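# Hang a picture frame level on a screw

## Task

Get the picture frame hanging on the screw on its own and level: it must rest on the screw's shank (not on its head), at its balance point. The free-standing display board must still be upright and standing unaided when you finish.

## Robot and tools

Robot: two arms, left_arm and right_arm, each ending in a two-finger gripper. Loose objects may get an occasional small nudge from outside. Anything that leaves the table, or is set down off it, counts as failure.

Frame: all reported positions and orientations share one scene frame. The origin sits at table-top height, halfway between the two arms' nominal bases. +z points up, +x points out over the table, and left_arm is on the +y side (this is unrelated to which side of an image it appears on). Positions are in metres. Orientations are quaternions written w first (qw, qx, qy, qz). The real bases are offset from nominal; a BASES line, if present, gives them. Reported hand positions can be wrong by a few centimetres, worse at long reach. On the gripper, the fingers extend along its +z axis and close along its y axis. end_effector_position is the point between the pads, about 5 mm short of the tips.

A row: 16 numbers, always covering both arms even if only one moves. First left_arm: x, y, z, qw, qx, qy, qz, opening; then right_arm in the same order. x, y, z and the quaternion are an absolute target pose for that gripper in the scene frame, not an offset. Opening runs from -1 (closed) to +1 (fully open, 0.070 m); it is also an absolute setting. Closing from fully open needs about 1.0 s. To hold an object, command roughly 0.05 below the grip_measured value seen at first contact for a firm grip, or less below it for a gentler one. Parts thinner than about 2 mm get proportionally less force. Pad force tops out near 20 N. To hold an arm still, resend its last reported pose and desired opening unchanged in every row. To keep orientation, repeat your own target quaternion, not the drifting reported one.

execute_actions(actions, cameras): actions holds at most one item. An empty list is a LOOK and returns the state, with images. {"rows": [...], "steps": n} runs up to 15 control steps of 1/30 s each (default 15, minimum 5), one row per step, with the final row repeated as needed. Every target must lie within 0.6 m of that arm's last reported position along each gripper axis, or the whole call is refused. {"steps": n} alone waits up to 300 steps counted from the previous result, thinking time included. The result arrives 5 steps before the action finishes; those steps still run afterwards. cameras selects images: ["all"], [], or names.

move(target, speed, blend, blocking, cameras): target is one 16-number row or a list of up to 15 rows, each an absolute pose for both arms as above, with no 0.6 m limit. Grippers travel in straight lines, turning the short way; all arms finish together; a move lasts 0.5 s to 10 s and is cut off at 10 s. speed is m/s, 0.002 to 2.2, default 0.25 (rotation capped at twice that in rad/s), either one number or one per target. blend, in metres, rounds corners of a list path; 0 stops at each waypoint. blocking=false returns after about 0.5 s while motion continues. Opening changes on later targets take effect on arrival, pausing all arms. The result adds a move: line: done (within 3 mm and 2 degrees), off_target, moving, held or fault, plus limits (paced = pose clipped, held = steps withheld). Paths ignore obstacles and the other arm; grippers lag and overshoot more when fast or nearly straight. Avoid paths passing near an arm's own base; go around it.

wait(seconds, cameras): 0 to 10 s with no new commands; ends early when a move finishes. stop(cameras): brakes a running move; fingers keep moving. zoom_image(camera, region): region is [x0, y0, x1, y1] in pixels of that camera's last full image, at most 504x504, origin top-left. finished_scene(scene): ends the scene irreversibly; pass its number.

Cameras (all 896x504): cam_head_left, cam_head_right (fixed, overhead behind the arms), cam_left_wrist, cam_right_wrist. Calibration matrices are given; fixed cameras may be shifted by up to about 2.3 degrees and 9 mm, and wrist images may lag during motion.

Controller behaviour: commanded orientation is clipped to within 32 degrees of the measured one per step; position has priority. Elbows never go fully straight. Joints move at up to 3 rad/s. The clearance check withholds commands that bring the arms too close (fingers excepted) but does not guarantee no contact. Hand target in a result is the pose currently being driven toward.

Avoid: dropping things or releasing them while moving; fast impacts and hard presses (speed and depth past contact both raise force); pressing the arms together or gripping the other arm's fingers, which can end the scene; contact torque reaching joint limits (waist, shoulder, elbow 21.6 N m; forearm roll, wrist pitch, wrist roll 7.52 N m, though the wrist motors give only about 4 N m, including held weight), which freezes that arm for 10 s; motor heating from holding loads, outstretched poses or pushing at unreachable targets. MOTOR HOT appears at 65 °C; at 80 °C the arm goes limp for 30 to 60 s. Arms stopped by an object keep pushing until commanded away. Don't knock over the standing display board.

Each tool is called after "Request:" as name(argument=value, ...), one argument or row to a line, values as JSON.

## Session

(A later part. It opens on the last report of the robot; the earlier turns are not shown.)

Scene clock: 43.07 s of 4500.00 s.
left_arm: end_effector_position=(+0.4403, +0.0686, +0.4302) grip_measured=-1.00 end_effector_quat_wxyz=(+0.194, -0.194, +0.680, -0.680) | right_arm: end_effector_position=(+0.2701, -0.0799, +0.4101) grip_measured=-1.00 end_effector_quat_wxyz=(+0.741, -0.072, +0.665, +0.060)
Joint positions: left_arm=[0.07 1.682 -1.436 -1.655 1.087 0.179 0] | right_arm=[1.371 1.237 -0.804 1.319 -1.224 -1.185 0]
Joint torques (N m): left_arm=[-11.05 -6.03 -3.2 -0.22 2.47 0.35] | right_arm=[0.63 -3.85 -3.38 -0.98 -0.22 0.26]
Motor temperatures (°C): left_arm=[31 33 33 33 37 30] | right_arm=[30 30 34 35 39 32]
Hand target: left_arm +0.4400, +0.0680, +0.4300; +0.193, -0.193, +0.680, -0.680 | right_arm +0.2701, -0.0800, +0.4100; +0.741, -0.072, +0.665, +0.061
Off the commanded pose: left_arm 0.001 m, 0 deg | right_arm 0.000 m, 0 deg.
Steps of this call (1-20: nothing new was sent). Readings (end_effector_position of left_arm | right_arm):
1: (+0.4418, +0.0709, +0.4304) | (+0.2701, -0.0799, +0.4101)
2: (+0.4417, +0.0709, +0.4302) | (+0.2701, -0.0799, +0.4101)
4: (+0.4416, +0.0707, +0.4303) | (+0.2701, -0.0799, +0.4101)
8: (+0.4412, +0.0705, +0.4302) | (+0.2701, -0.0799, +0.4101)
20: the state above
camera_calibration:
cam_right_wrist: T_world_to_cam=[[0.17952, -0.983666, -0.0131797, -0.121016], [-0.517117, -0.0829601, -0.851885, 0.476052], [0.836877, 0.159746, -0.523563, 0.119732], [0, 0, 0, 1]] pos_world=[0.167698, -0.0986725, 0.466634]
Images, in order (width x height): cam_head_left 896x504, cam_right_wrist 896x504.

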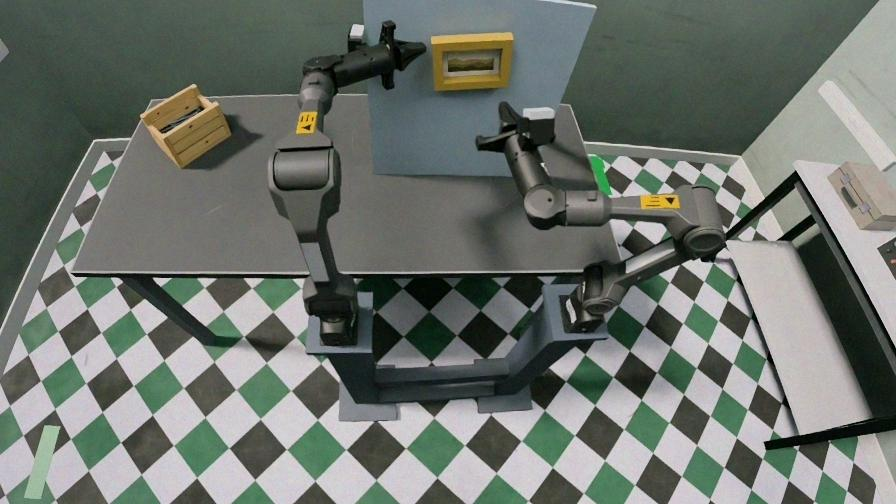

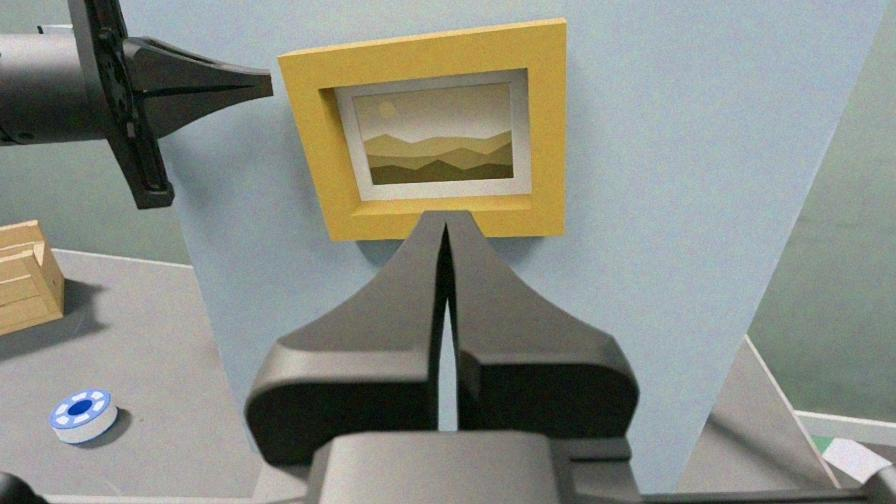

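Request:
move(
  target=[0.44,0.11,0.43,0.193,-0.193,0.680,-0.680,-1,0.27,-0.08,0.41,0.741,-0.072,0.665,0.060,-1],
  speed=0.06,
)

Request:
zoom_image(
  camera="cam_head_left",
  region=[350, 0, 620, 190],
)

Request:
zoom_image(
  camera="cam_head_right",
  region=[330, 0, 600, 190],
)

Request:
zoom_image(
  camera="cam_left_wrist",
  region=[450, 180, 550, 236],
)

Scene clock: 44.40 s of 4500.00 s.
left_arm: end_effector_position=(+0.4399, +0.1102, +0.4301) grip_measured=-1.00 end_effector_quat_wxyz=(+0.193, -0.193, +0.680, -0.680) | right_arm: end_effector_position=(+0.2701, -0.0799, +0.4101) grip_measured=-1.00 end_effector_quat_wxyz=(+0.741, -0.072, +0.665, +0.060)
Joint positions: left_arm=[0.198 1.701 -1.46 -1.628 1.215 0.164 0] | right_arm=[1.371 1.237 -0.804 1.319 -1.224 -1.185 0]
Joint torques (N m): left_arm=[-0.44 -6.42 -3.33 -0.79 -0.03 -0.13] | right_arm=[0.72 -3.77 -3.35 -1.16 -0.23 -0.13]
Motor temperatures (°C): left_arm=[31 33 33 33 37 30] | right_arm=[30 30 34 35 39 32]
Hand target: left_arm +0.4400, +0.1100, +0.4300; +0.193, -0.193, +0.680, -0.680 | right_arm +0.2700, -0.0800, +0.4100; +0.741, -0.072, +0.665, +0.060
Off the commanded pose: left_arm 0.000 m, 0 deg | right_arm 0.000 m, 0 deg.
joint sent to its limit (right arm) — joint 5 (wrist pitch), lower limit.
Kept back: nothing.
move: done
camera_calibration:
cam_left_wrist: T_world_to_cam=[[0.00227097, -0.0257433, 0.999666, -0.424589], [-0.999134, 0.0414653, 0.00333757, 0.434041], [-0.0415374, -0.998808, -0.0256268, 0.261145], [0, 0, 0, 1]] pos_world=[0.445477, 0.231906, 0.42969]
cam_right_wrist: T_world_to_cam=[[0.17952, -0.983666, -0.0131797, -0.121016], [-0.517117, -0.0829601, -0.851885, 0.476052], [0.836877, 0.159746, -0.523563, 0.119732], [0, 0, 0, 1]] pos_world=[0.167698, -0.0986725, 0.466634]

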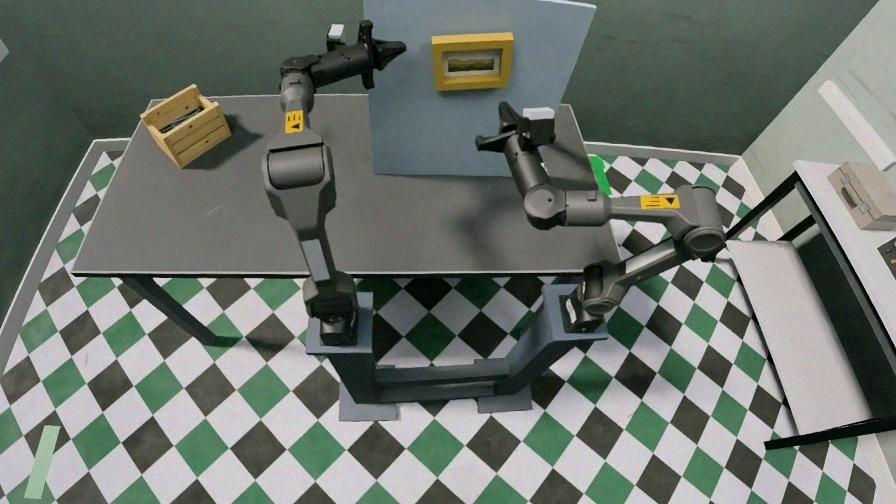

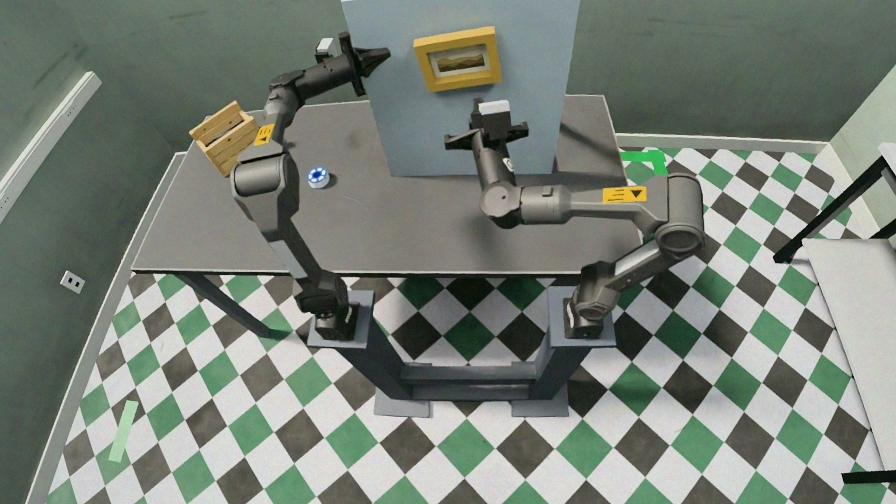

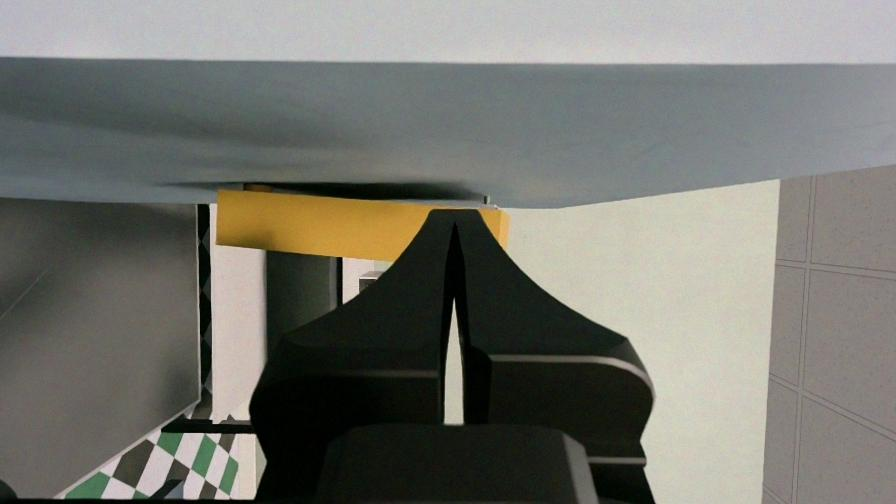

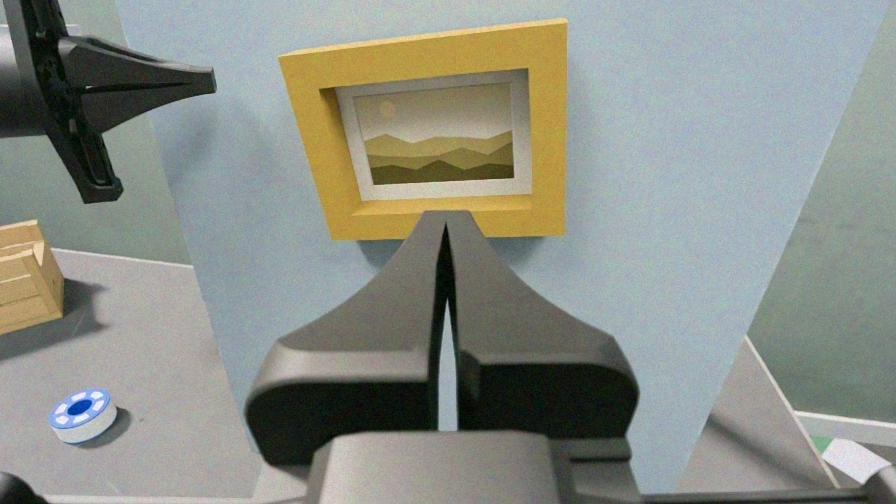

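Scaled by 1.867 from the camera's 896x504 image, which has a finer 1280x720 frame.

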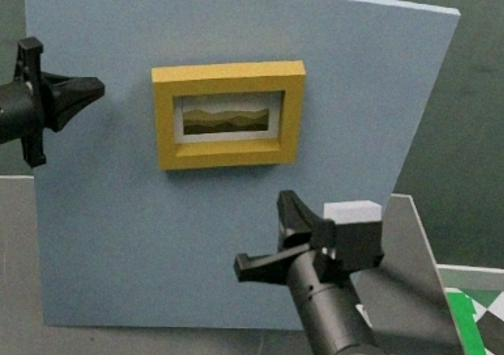

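Scaled by 1.867 from the camera's 896x504 image, which has a finer 1280x720 frame.

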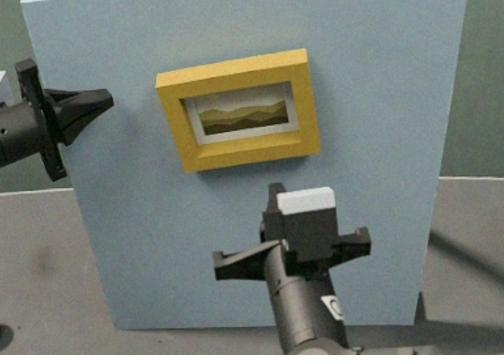

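Scaled by 5.040 from the camera's 896x504 image, which has a finer 1280x720 frame.

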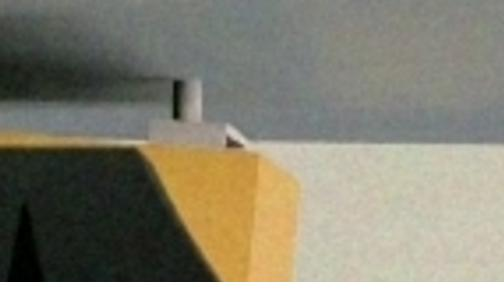

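Request:
move(
  target=[
    [0.44,0.11,0.43,0.193,-0.193,0.680,-0.680,-1,0.28,-0.28,0.36,0.707,0,0.707,0,0.286],
    [0.44,0.11,0.43,0.193,-0.193,0.680,-0.680,-1,0.30,-0.20,0.335,0.5329,0.4649,0.5329,0.4649,0.286],
    [0.44,0.11,0.43,0.193,-0.193,0.680,-0.680,-1,0.36,-0.05,0.335,0.5329,0.4649,0.5329,0.4649,0.286],
  ],
  speed=0.25,
)

Scene clock: 52.70 s of 4500.00 s.
left_arm: end_effector_position=(+0.4400, +0.1103, +0.4301) grip_measured=-1.00 end_effector_quat_wxyz=(+0.193, -0.193, +0.680, -0.680) | right_arm: end_effector_position=(+0.3599, -0.0495, +0.3353) grip_measured=+0.29 end_effector_quat_wxyz=(+0.533, +0.464, +0.533, +0.465)
Joint positions: left_arm=[0.198 1.701 -1.46 -1.628 1.214 0.164 0] | right_arm=[1.134 1.648 -0.998 1.311 -1.186 0.477 0.045]
Joint torques (N m): left_arm=[-0.68 -7.95 -2.43 -0.9 -0.05 0.08] | right_arm=[-0.46 -6.72 -3.12 -0.93 -0.36 0.16]
Motor temperatures (°C): left_arm=[31 33 33 33 36 30] | right_arm=[30 30 34 35 39 32]
Hand target: left_arm +0.4400, +0.1100, +0.4300; +0.193, -0.193, +0.680, -0.680 | right_arm +0.3600, -0.0500, +0.3350; +0.533, +0.465, +0.533, +0.465
Off the commanded pose: left_arm 0.000 m, 0 deg | right_arm 0.001 m, 0 deg.
Kept back: nothing.
move: done
camera_calibration:
cam_left_wrist: T_world_to_cam=[[0.00238767, -0.025846, 0.999663, -0.424613], [-0.999167, 0.04066, 0.00343774, 0.434296], [-0.0407352, -0.998839, -0.0257274, 0.260942], [0, 0, 0, 1]] pos_world=[0.445577, 0.232006, 0.42969]
cam_right_wrist: T_world_to_cam=[[-0.00886717, -0.0975833, -0.995188, 0.332731], [-0.610593, 0.788675, -0.0718932, 0.276627], [0.791895, 0.607017, -0.066577, -0.114258], [0, 0, 0, 1]] pos_world=[0.262337, -0.116343, 0.34341]

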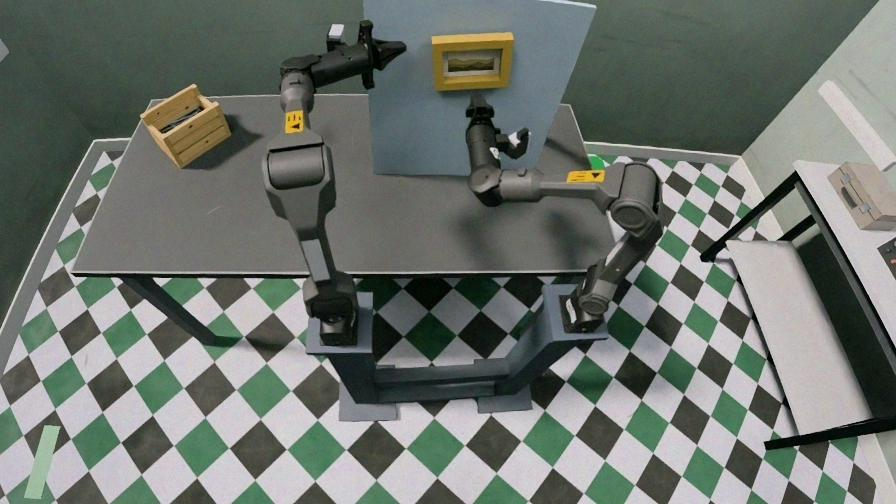

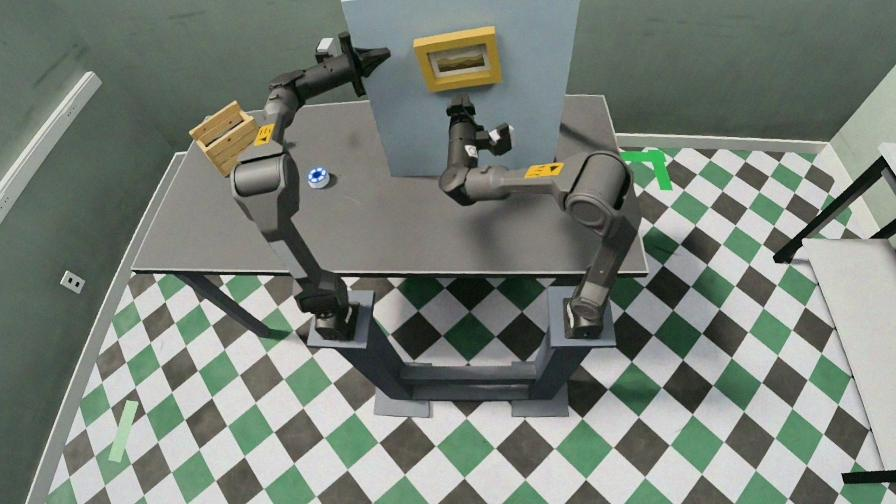

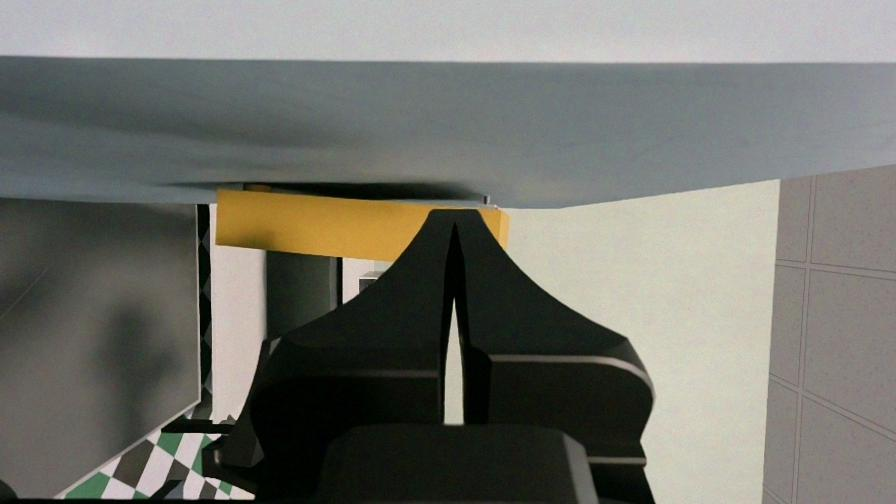

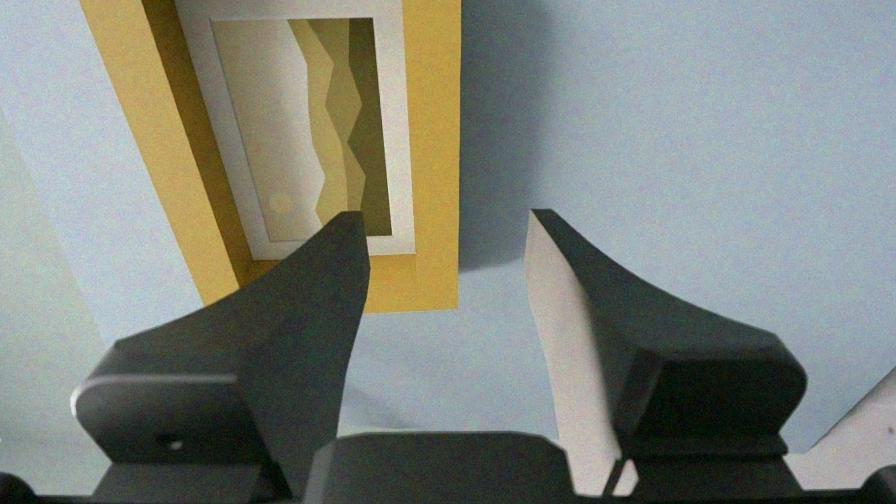

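Request:
move(
  target=[0.44,0.12,0.465,0.193,-0.193,0.680,-0.680,-1,0.400,-0.042,0.339,0.5329,0.4649,0.5329,0.4649,0.286],
  speed=0.12,
  cameras=["cam_left_wrist","cam_right_wrist"],
)

Scene clock: 54.63 s of 4500.00 s.
left_arm: end_effector_position=(+0.4399, +0.1196, +0.4657) grip_measured=-1.00 end_effector_quat_wxyz=(+0.198, -0.197, +0.679, -0.679) | right_arm: end_effector_position=(+0.4005, -0.0420, +0.3391) grip_measured=+0.29 end_effector_quat_wxyz=(+0.533, +0.465, +0.533, +0.465)
Joint positions: left_arm=[0.223 1.698 -1.598 -1.576 1.222 0.015 0] | right_arm=[1.028 1.727 -1.121 1.265 -1.086 0.46 0.045]
Joint torques (N m): left_arm=[-0.09 -7.18 -2.2 -0.75 0.1 0.12] | right_arm=[0.73 -7.06 -3.17 -0.85 -0.6 -0.12]
Motor temperatures (°C): left_arm=[31 33 33 33 36 30] | right_arm=[30 30 34 35 39 32]
Hand target: left_arm +0.4401, +0.1197, +0.4650; +0.198, -0.198, +0.679, -0.679 | right_arm +0.4000, -0.0420, +0.3390; +0.533, +0.465, +0.533, +0.465
Off the commanded pose: left_arm 0.001 m, 1 deg | right_arm 0.001 m, 0 deg.
joint sent to its limit (left arm) — joint 5 (wrist pitch), upper limit.
Kept back: nothing.
move: done
camera_calibration:
cam_left_wrist: T_world_to_cam=[[0.00203205, -0.0256842, 0.999668, -0.45984], [-0.999619, 0.0274626, 0.00273754, 0.435816], [-0.0275238, -0.999293, -0.0256186, 0.265266], [0, 0, 0, 1]] pos_world=[0.443885, 0.241299, 0.46529]
cam_right_wrist: T_world_to_cam=[[-0.00992627, -0.0966853, -0.995266, 0.33806], [-0.610127, 0.789154, -0.0705774, 0.295152], [0.792241, 0.606538, -0.0668237, -0.150841], [0, 0, 0, 1]] pos_world=[0.302938, -0.108744, 0.34721]
Images, in order (width x height): cam_left_wrist 896x504, cam_right_wrist 896x504.

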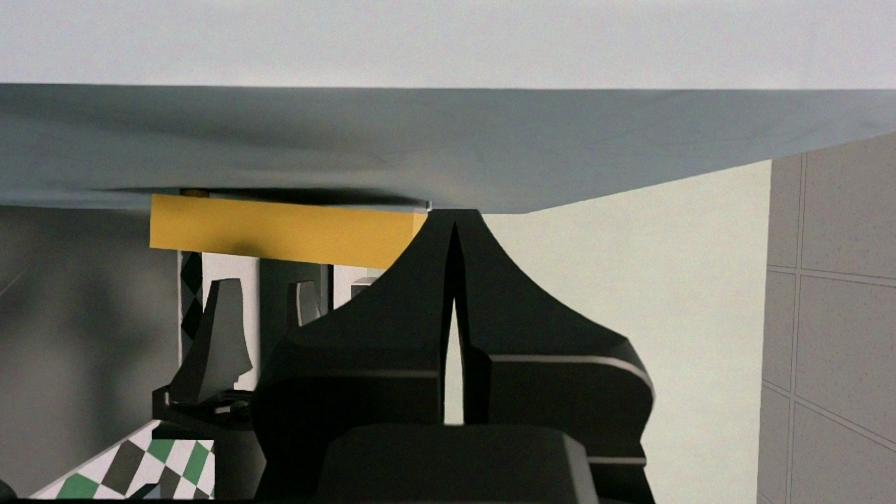

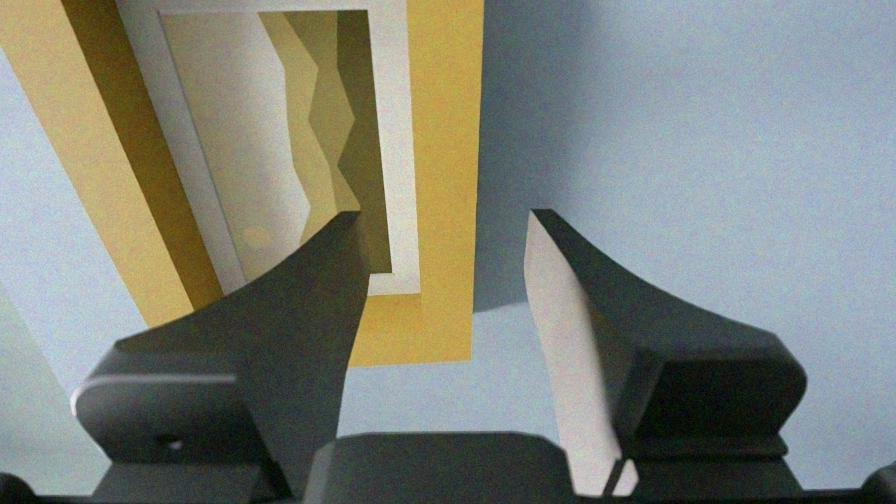

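Request:
move(
  target=[0.44,0.12,0.465,0.198,-0.197,0.679,-0.679,-1,0.416,-0.042,0.339,0.5329,0.4649,0.5329,0.4649,0.286],
  speed=0.06,
  cameras=["cam_left_wrist","cam_right_wrist"],
)

Scene clock: 56.17 s of 4500.00 s.
left_arm: end_effector_position=(+0.4400, +0.1196, +0.4651) grip_measured=-1.00 end_effector_quat_wxyz=(+0.198, -0.197, +0.679, -0.679) | right_arm: end_effector_position=(+0.4162, -0.0420, +0.3390) grip_measured=+0.29 end_effector_quat_wxyz=(+0.533, +0.465, +0.533, +0.465)
Joint positions: left_arm=[0.223 1.698 -1.596 -1.576 1.222 0.018 0] | right_arm=[0.986 1.755 -1.159 1.244 -1.049 0.461 0.045]
Joint torques (N m): left_arm=[-0.03 -6.22 -2.49 -0.98 0.08 0.1] | right_arm=[0.68 -6.45 -3.95 -0.92 -0.53 0.18]
Motor temperatures (°C): left_arm=[31 33 33 33 36 30] | right_arm=[30 30 34 35 39 32]
Hand target: left_arm +0.4400, +0.1200, +0.4650; +0.198, -0.197, +0.679, -0.679 | right_arm +0.4160, -0.0420, +0.3390; +0.533, +0.465, +0.533, +0.465
Off the commanded pose: left_arm 0.000 m, 0 deg | right_arm 0.000 m, 0 deg.
joint sent to its limit (left arm) — joint 5 (wrist pitch), upper limit.
Kept back: nothing.
move: done
camera_calibration:
cam_left_wrist: T_world_to_cam=[[0.00148786, -0.0267625, 0.999641, -0.458825], [-0.99962, 0.0274666, 0.00222317, 0.436056], [-0.0275162, -0.999264, -0.0267115, 0.265751], [0, 0, 0, 1]] pos_world=[0.443885, 0.241299, 0.464789]
cam_right_wrist: T_world_to_cam=[[-0.0101928, -0.0973565, -0.995197, 0.338101], [-0.610105, 0.789138, -0.0709498, 0.304783], [0.792255, 0.606452, -0.0674412, -0.163006], [0, 0, 0, 1]] pos_world=[0.318539, -0.108744, 0.347108]
Images, in order (width x height): cam_left_wrist 896x504, cam_right_wrist 896x504.

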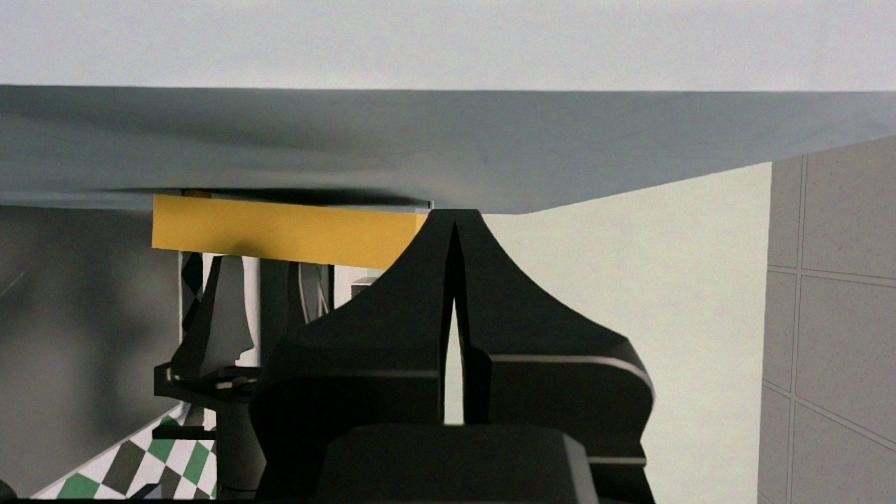

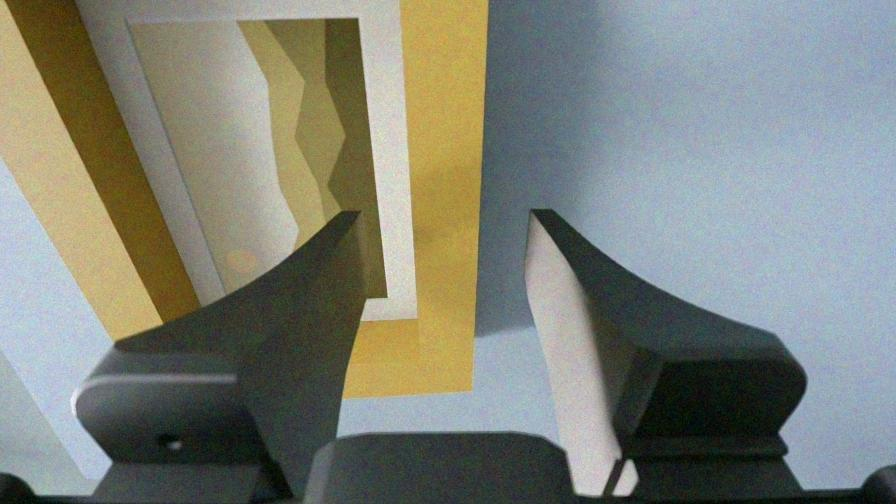

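Request:
move(
  target=[0.44,0.12,0.465,0.198,-0.197,0.679,-0.679,-1,0.430,-0.042,0.339,0.5329,0.4649,0.5329,0.4649,0.286],
  speed=0.04,
  cameras=["cam_left_wrist","cam_right_wrist"],
)

Scene clock: 57.10 s of 4500.00 s.
left_arm: end_effector_position=(+0.4400, +0.1196, +0.4651) grip_measured=-1.00 end_effector_quat_wxyz=(+0.198, -0.197, +0.679, -0.679) | right_arm: end_effector_position=(+0.4301, -0.0420, +0.3390) grip_measured=+0.29 end_effector_quat_wxyz=(+0.533, +0.465, +0.533, +0.465)
Joint positions: left_arm=[0.223 1.698 -1.596 -1.576 1.222 0.018 0] | right_arm=[0.952 1.781 -1.196 1.227 -1.016 0.461 0.045]
Joint torques (N m): left_arm=[0.42 -6.41 -2.61 -0.99 0.1 0.1] | right_arm=[0.57 -6.75 -3.99 -0.93 -0.51 0.08]
Motor temperatures (°C): left_arm=[31 33 33 33 36 30] | right_arm=[30 31 34 35 39 32]
Hand target: left_arm +0.4400, +0.1200, +0.4650; +0.198, -0.197, +0.679, -0.679 | right_arm +0.4300, -0.0420, +0.3390; +0.533, +0.465, +0.533, +0.465
Off the commanded pose: left_arm 0.000 m, 0 deg | right_arm 0.000 m, 0 deg.
joint sent to its limit (left arm) — joint 5 (wrist pitch), upper limit.
Kept back: nothing.
move: done
camera_calibration:
cam_left_wrist: T_world_to_cam=[[0.00148786, -0.0267625, 0.999641, -0.458825], [-0.99962, 0.0274666, 0.00222317, 0.436056], [-0.0275162, -0.999264, -0.0267115, 0.265751], [0, 0, 0, 1]] pos_world=[0.443885, 0.241299, 0.464789]
cam_right_wrist: T_world_to_cam=[[-0.00998172, -0.0974648, -0.995189, 0.338258], [-0.610167, 0.78907, -0.0711584, 0.313417], [0.79221, 0.606522, -0.0673461, -0.174102], [0, 0, 0, 1]] pos_world=[0.332538, -0.108744, 0.347208]
Images, in order (width x height): cam_left_wrist 896x504, cam_right_wrist 896x504.

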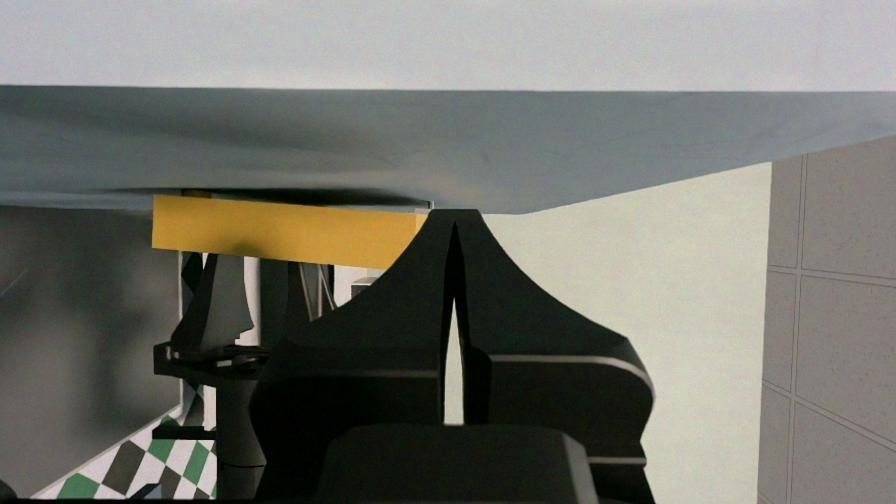

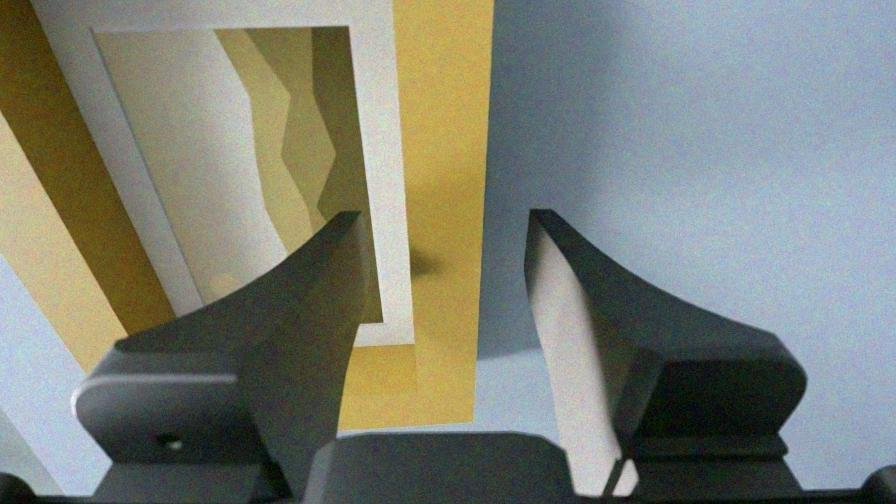

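Request:
move(
  target=[0.44,0.12,0.465,0.198,-0.197,0.679,-0.679,-1,0.437,-0.042,0.339,0.5329,0.4649,0.5329,0.4649,0.286],
  speed=0.03,
  cameras=["cam_left_wrist","cam_right_wrist"],
)

Request:
zoom_image(
  camera="cam_right_wrist",
  region=[300, 120, 600, 300],
)

Scene clock: 58.13 s of 4500.00 s.
left_arm: end_effector_position=(+0.4401, +0.1200, +0.4651) grip_measured=-1.00 end_effector_quat_wxyz=(+0.199, -0.197, +0.679, -0.679) | right_arm: end_effector_position=(+0.4370, -0.0423, +0.3390) grip_measured=+0.29 end_effector_quat_wxyz=(+0.533, +0.465, +0.533, +0.465)
Joint positions: left_arm=[0.224 1.698 -1.596 -1.576 1.222 0.018 0] | right_arm=[0.935 1.794 -1.214 1.219 -1.001 0.461 0.045]
Joint torques (N m): left_arm=[0.61 -6.82 -2.55 -1 0.1 0.09] | right_arm=[0.04 -6.55 -4.21 -0.98 -0.42 -0.23]
Motor temperatures (°C): left_arm=[31 33 33 33 36 30] | right_arm=[30 31 34 35 39 32]
Hand target: left_arm +0.4400, +0.1200, +0.4650; +0.198, -0.197, +0.679, -0.679 | right_arm +0.4370, -0.0420, +0.3390; +0.533, +0.465, +0.533, +0.465
Off the commanded pose: left_arm 0.000 m, 0 deg | right_arm 0.000 m, 0 deg.
joint sent to its limit (left arm) — joint 5 (wrist pitch), upper limit.
Kept back: nothing.
move: done
camera_calibration:
cam_left_wrist: T_world_to_cam=[[0.00151209, -0.0267616, 0.999641, -0.458825], [-0.999645, 0.0265676, 0.00222334, 0.436273], [-0.0266175, -0.999289, -0.026712, 0.265757], [0, 0, 0, 1]] pos_world=[0.443886, 0.241699, 0.464789]
cam_right_wrist: T_world_to_cam=[[-0.0100966, -0.0970212, -0.995231, 0.3384], [-0.609753, 0.789426, -0.0707721, 0.317569], [0.792527, 0.606131, -0.0671295, -0.179533], [0, 0, 0, 1]] pos_world=[0.33934, -0.109045, 0.347209]
Images, in order (width x height): cam_left_wrist 896x504, cam_right_wrist 896x504.

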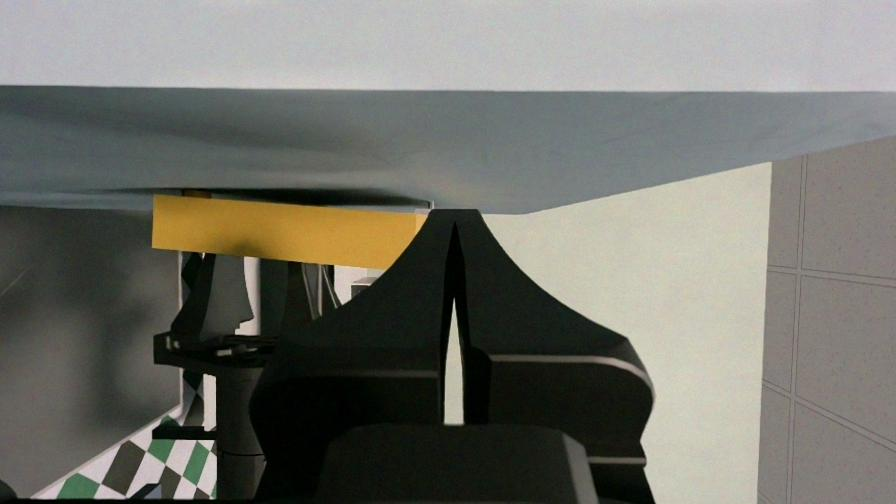

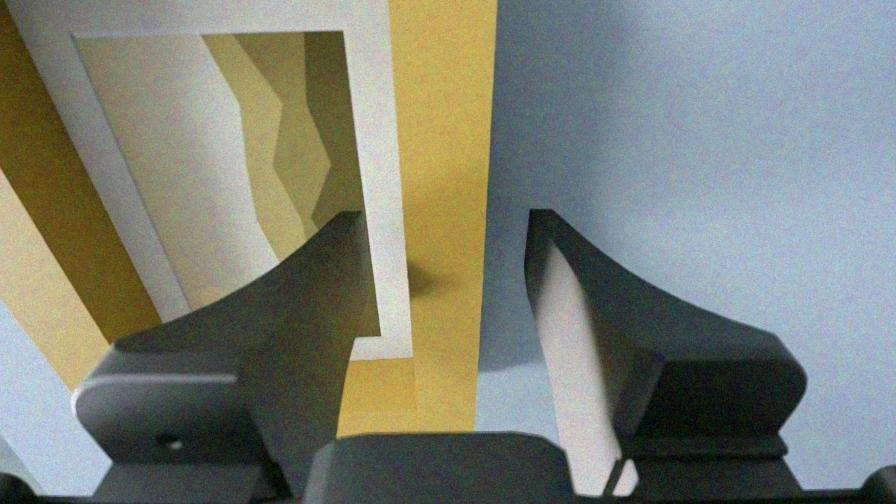

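Scaled by 1.680 from the camera's 896x504 image, which has a finer 1280x720 frame.

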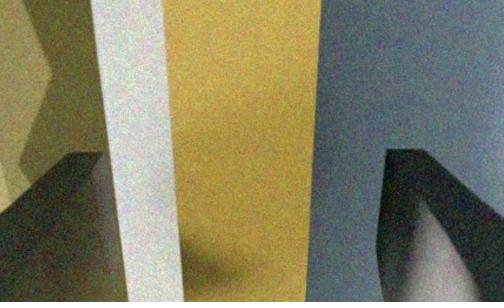

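Request:
move(
  target=[0.44,0.12,0.465,0.198,-0.197,0.679,-0.679,-1,0.437,-0.042,0.339,0.5329,0.4649,0.5329,0.4649,-0.35],
  cameras=["cam_right_wrist"],
)

Scene clock: 59.27 s of 4500.00 s.
left_arm: end_effector_position=(+0.4401, +0.1200, +0.4651) grip_measured=-1.00 end_effector_quat_wxyz=(+0.199, -0.197, +0.679, -0.679) | right_arm: end_effector_position=(+0.4370, -0.0423, +0.3390) grip_measured=-0.35 end_effector_quat_wxyz=(+0.533, +0.465, +0.533, +0.465)
Joint positions: left_arm=[0.224 1.698 -1.596 -1.576 1.222 0.018 0] | right_arm=[0.935 1.794 -1.214 1.219 -1.001 0.461 0.023]
Joint torques (N m): left_arm=[0.46 -6.78 -2.57 -0.96 0.07 0.05] | right_arm=[0.72 -7.22 -3.73 -0.86 -0.58 -0.21]
Motor temperatures (°C): left_arm=[31 33 33 33 36 30] | right_arm=[30 31 34 35 39 32]
Hand target: left_arm +0.4400, +0.1200, +0.4650; +0.198, -0.197, +0.679, -0.679 | right_arm +0.4370, -0.0420, +0.3390; +0.533, +0.465, +0.533, +0.465
Off the commanded pose: left_arm 0.000 m, 0 deg | right_arm 0.000 m, 0 deg.
joint sent to its limit (left arm) — joint 5 (wrist pitch), upper limit.
Kept back: nothing.
move: done
camera_calibration:
cam_right_wrist: T_world_to_cam=[[-0.0100966, -0.0970212, -0.995231, 0.3384], [-0.609753, 0.789426, -0.0707721, 0.317569], [0.792527, 0.606131, -0.0671295, -0.179533], [0, 0, 0, 1]] pos_world=[0.33934, -0.109045, 0.347209]
Images, in order (width x height): cam_right_wrist 896x504.

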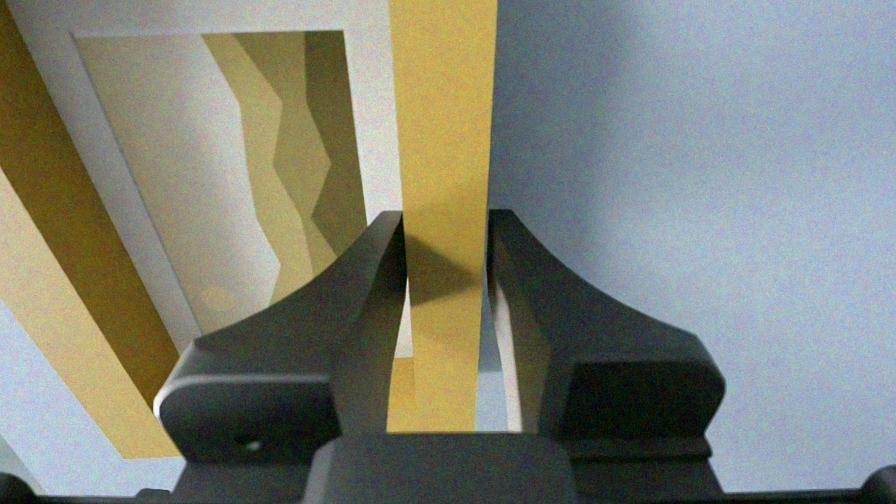

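Request:
move(
  target=[0.44,0.12,0.465,0.198,-0.197,0.679,-0.679,-1,0.437,-0.042,0.339,0.5329,0.4649,0.5329,0.4649,-0.45],
  cameras=["cam_right_wrist","cam_left_wrist"],
)

Scene clock: 62.60 s of 4500.00 s.
left_arm: end_effector_position=(+0.4401, +0.1200, +0.4651) grip_measured=-1.00 end_effector_quat_wxyz=(+0.199, -0.197, +0.679, -0.679) | right_arm: end_effector_position=(+0.4370, -0.0422, +0.3393) grip_measured=-0.43 end_effector_quat_wxyz=(+0.533, +0.465, +0.533, +0.465)
Joint positions: left_arm=[0.224 1.698 -1.596 -1.576 1.222 0.018 0] | right_arm=[0.935 1.794 -1.214 1.218 -1.001 0.461 0.02]
Joint torques (N m): left_arm=[0.31 -7.7 -2.66 -0.94 0.05 -0.02] | right_arm=[0.7 -4.85 -3.28 -0.4 0.07 -0.18]
Motor temperatures (°C): left_arm=[31 33 33 33 36 30] | right_arm=[30 31 34 35 39 32]
Hand target: left_arm +0.4400, +0.1200, +0.4650; +0.198, -0.197, +0.679, -0.679 | right_arm +0.4370, -0.0420, +0.3390; +0.533, +0.465, +0.533, +0.465
Off the commanded pose: left_arm 0.000 m, 0 deg | right_arm 0.000 m, 0 deg.
joint sent to its limit (left arm) — joint 5 (wrist pitch), upper limit.
Kept back: nothing.
move: done
camera_calibration:
cam_left_wrist: T_world_to_cam=[[0.00151209, -0.0267616, 0.999641, -0.458825], [-0.999645, 0.0265676, 0.00222334, 0.436273], [-0.0266175, -0.999289, -0.026712, 0.265757], [0, 0, 0, 1]] pos_world=[0.443886, 0.241699, 0.464789]
cam_right_wrist: T_world_to_cam=[[-0.00890978, -0.097787, -0.995167, 0.338101], [-0.609986, 0.789127, -0.0720798, 0.318004], [0.792362, 0.606396, -0.0666796, -0.179651], [0, 0, 0, 1]] pos_world=[0.339339, -0.108944, 0.34741]
Images, in order (width x height): cam_left_wrist 896x504, cam_right_wrist 896x504.

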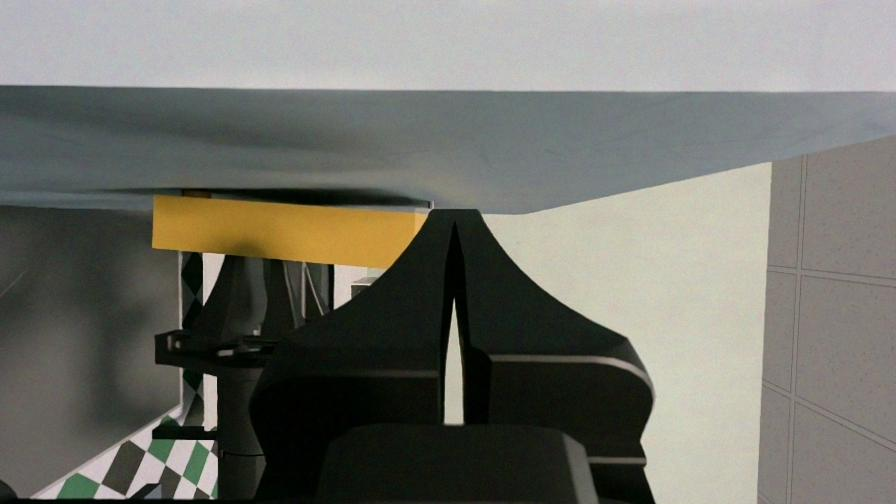

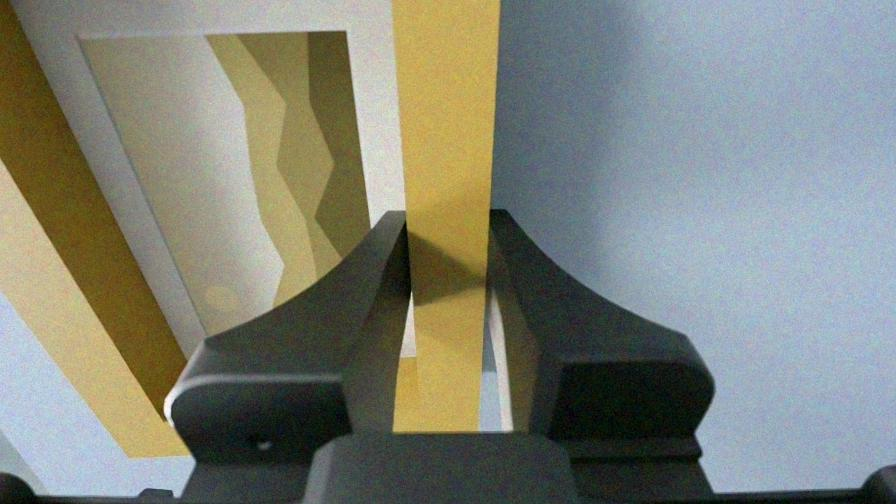

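Request:
move(
  target=[
    [0.44,0.12,0.465,0.198,-0.197,0.679,-0.679,-1,0.437,-0.042,0.339,0.5329,0.4649,0.5329,0.4649,-0.52],
    [0.44,0.12,0.465,0.198,-0.197,0.679,-0.679,-1,0.437,-0.0415,0.3430,0.5329,0.4649,0.5329,0.4649,-0.52],
  ],
  speed=0.02,
)

Request:
zoom_image(
  camera="cam_left_wrist",
  region=[380, 170, 480, 226],
)

Scene clock: 64.87 s of 4500.00 s.
left_arm: end_effector_position=(+0.4401, +0.1200, +0.4651) grip_measured=-1.00 end_effector_quat_wxyz=(+0.199, -0.197, +0.679, -0.679) | right_arm: end_effector_position=(+0.4369, -0.0408, +0.3413) grip_measured=-0.43 end_effector_quat_wxyz=(+0.532, +0.464, +0.535, +0.464)
Joint positions: left_arm=[0.224 1.698 -1.596 -1.576 1.222 0.018 0] | right_arm=[0.936 1.792 -1.225 1.23 -0.994 0.443 0.02]
Joint torques (N m): left_arm=[0.45 -7.73 -2.89 -0.92 0.05 -0.08] | right_arm=[0.12 -9.16 -5.35 -1.51 -0.53 -0.28]
Motor temperatures (°C): left_arm=[31 33 33 33 36 30] | right_arm=[29 31 34 35 39 32]
Hand target: left_arm +0.4400, +0.1200, +0.4650; +0.198, -0.197, +0.679, -0.679 | right_arm +0.4370, -0.0415, +0.3430; +0.533, +0.465, +0.533, +0.465
Off the commanded pose: left_arm 0.000 m, 0 deg | right_arm 0.002 m, 0 deg.
joint sent to its limit (left arm) — joint 5 (wrist pitch), upper limit.
Kept back: nothing.
move: done
camera_calibration:
cam_left_wrist: T_world_to_cam=[[0.00151209, -0.0267616, 0.999641, -0.458825], [-0.999645, 0.0265676, 0.00222334, 0.436273], [-0.0266175, -0.999289, -0.026712, 0.265757], [0, 0, 0, 1]] pos_world=[0.443886, 0.241699, 0.464789]
cam_right_wrist: T_world_to_cam=[[-0.0133546, -0.100036, -0.994894, 0.341964], [-0.612077, 0.787607, -0.070977, 0.317518], [0.790685, 0.608004, -0.0717477, -0.177844], [0, 0, 0, 1]] pos_world=[0.339531, -0.107741, 0.349994]

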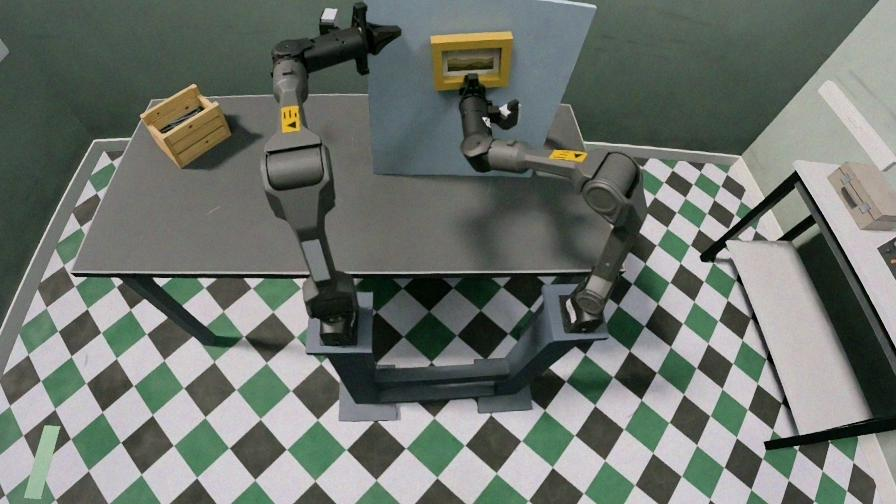

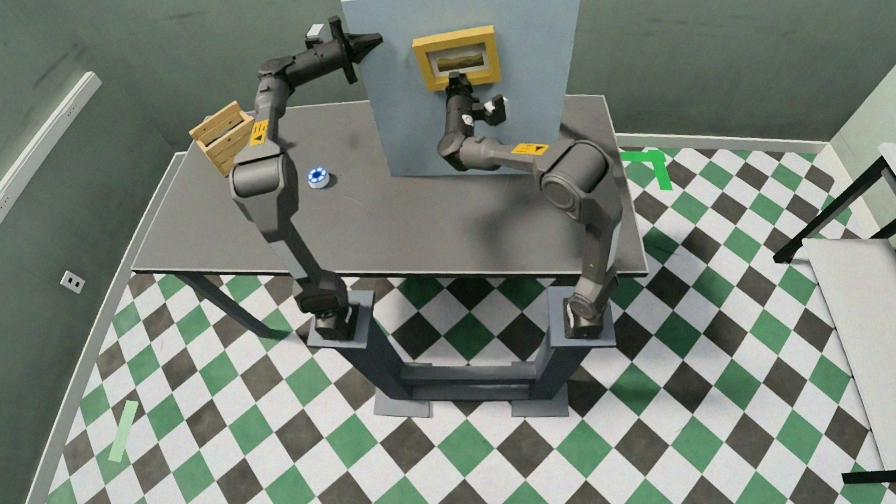

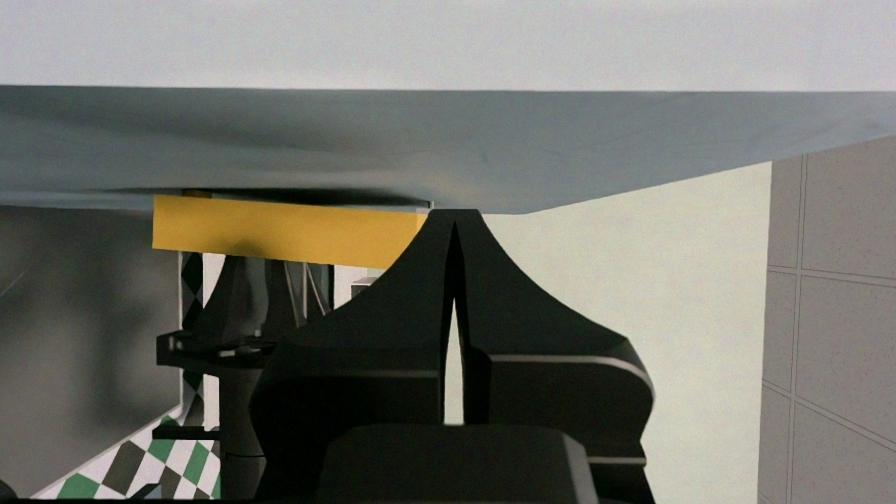

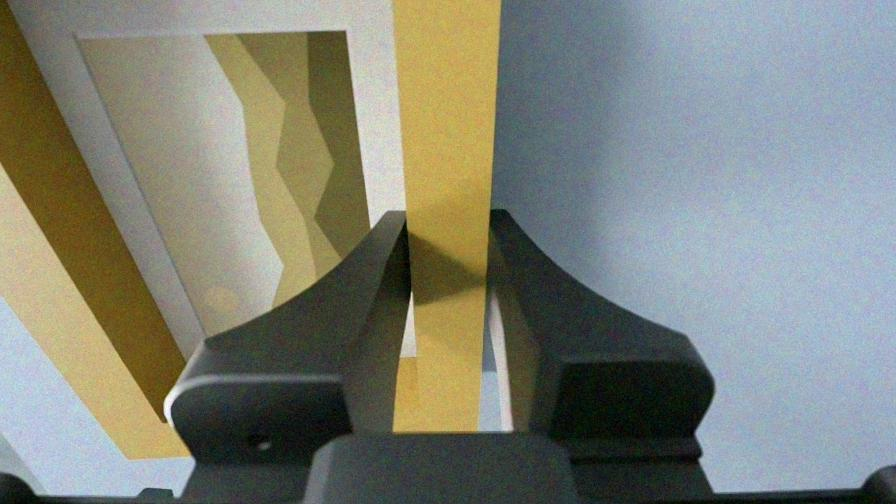

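Scaled by 5.040 from the camera's 896x504 image, which has a finer 1280x720 frame.

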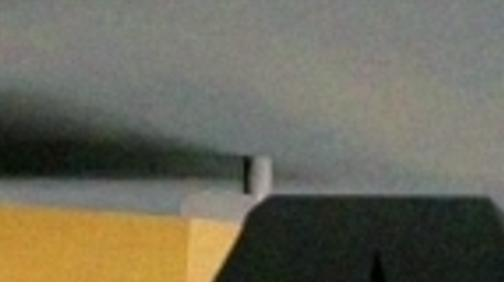

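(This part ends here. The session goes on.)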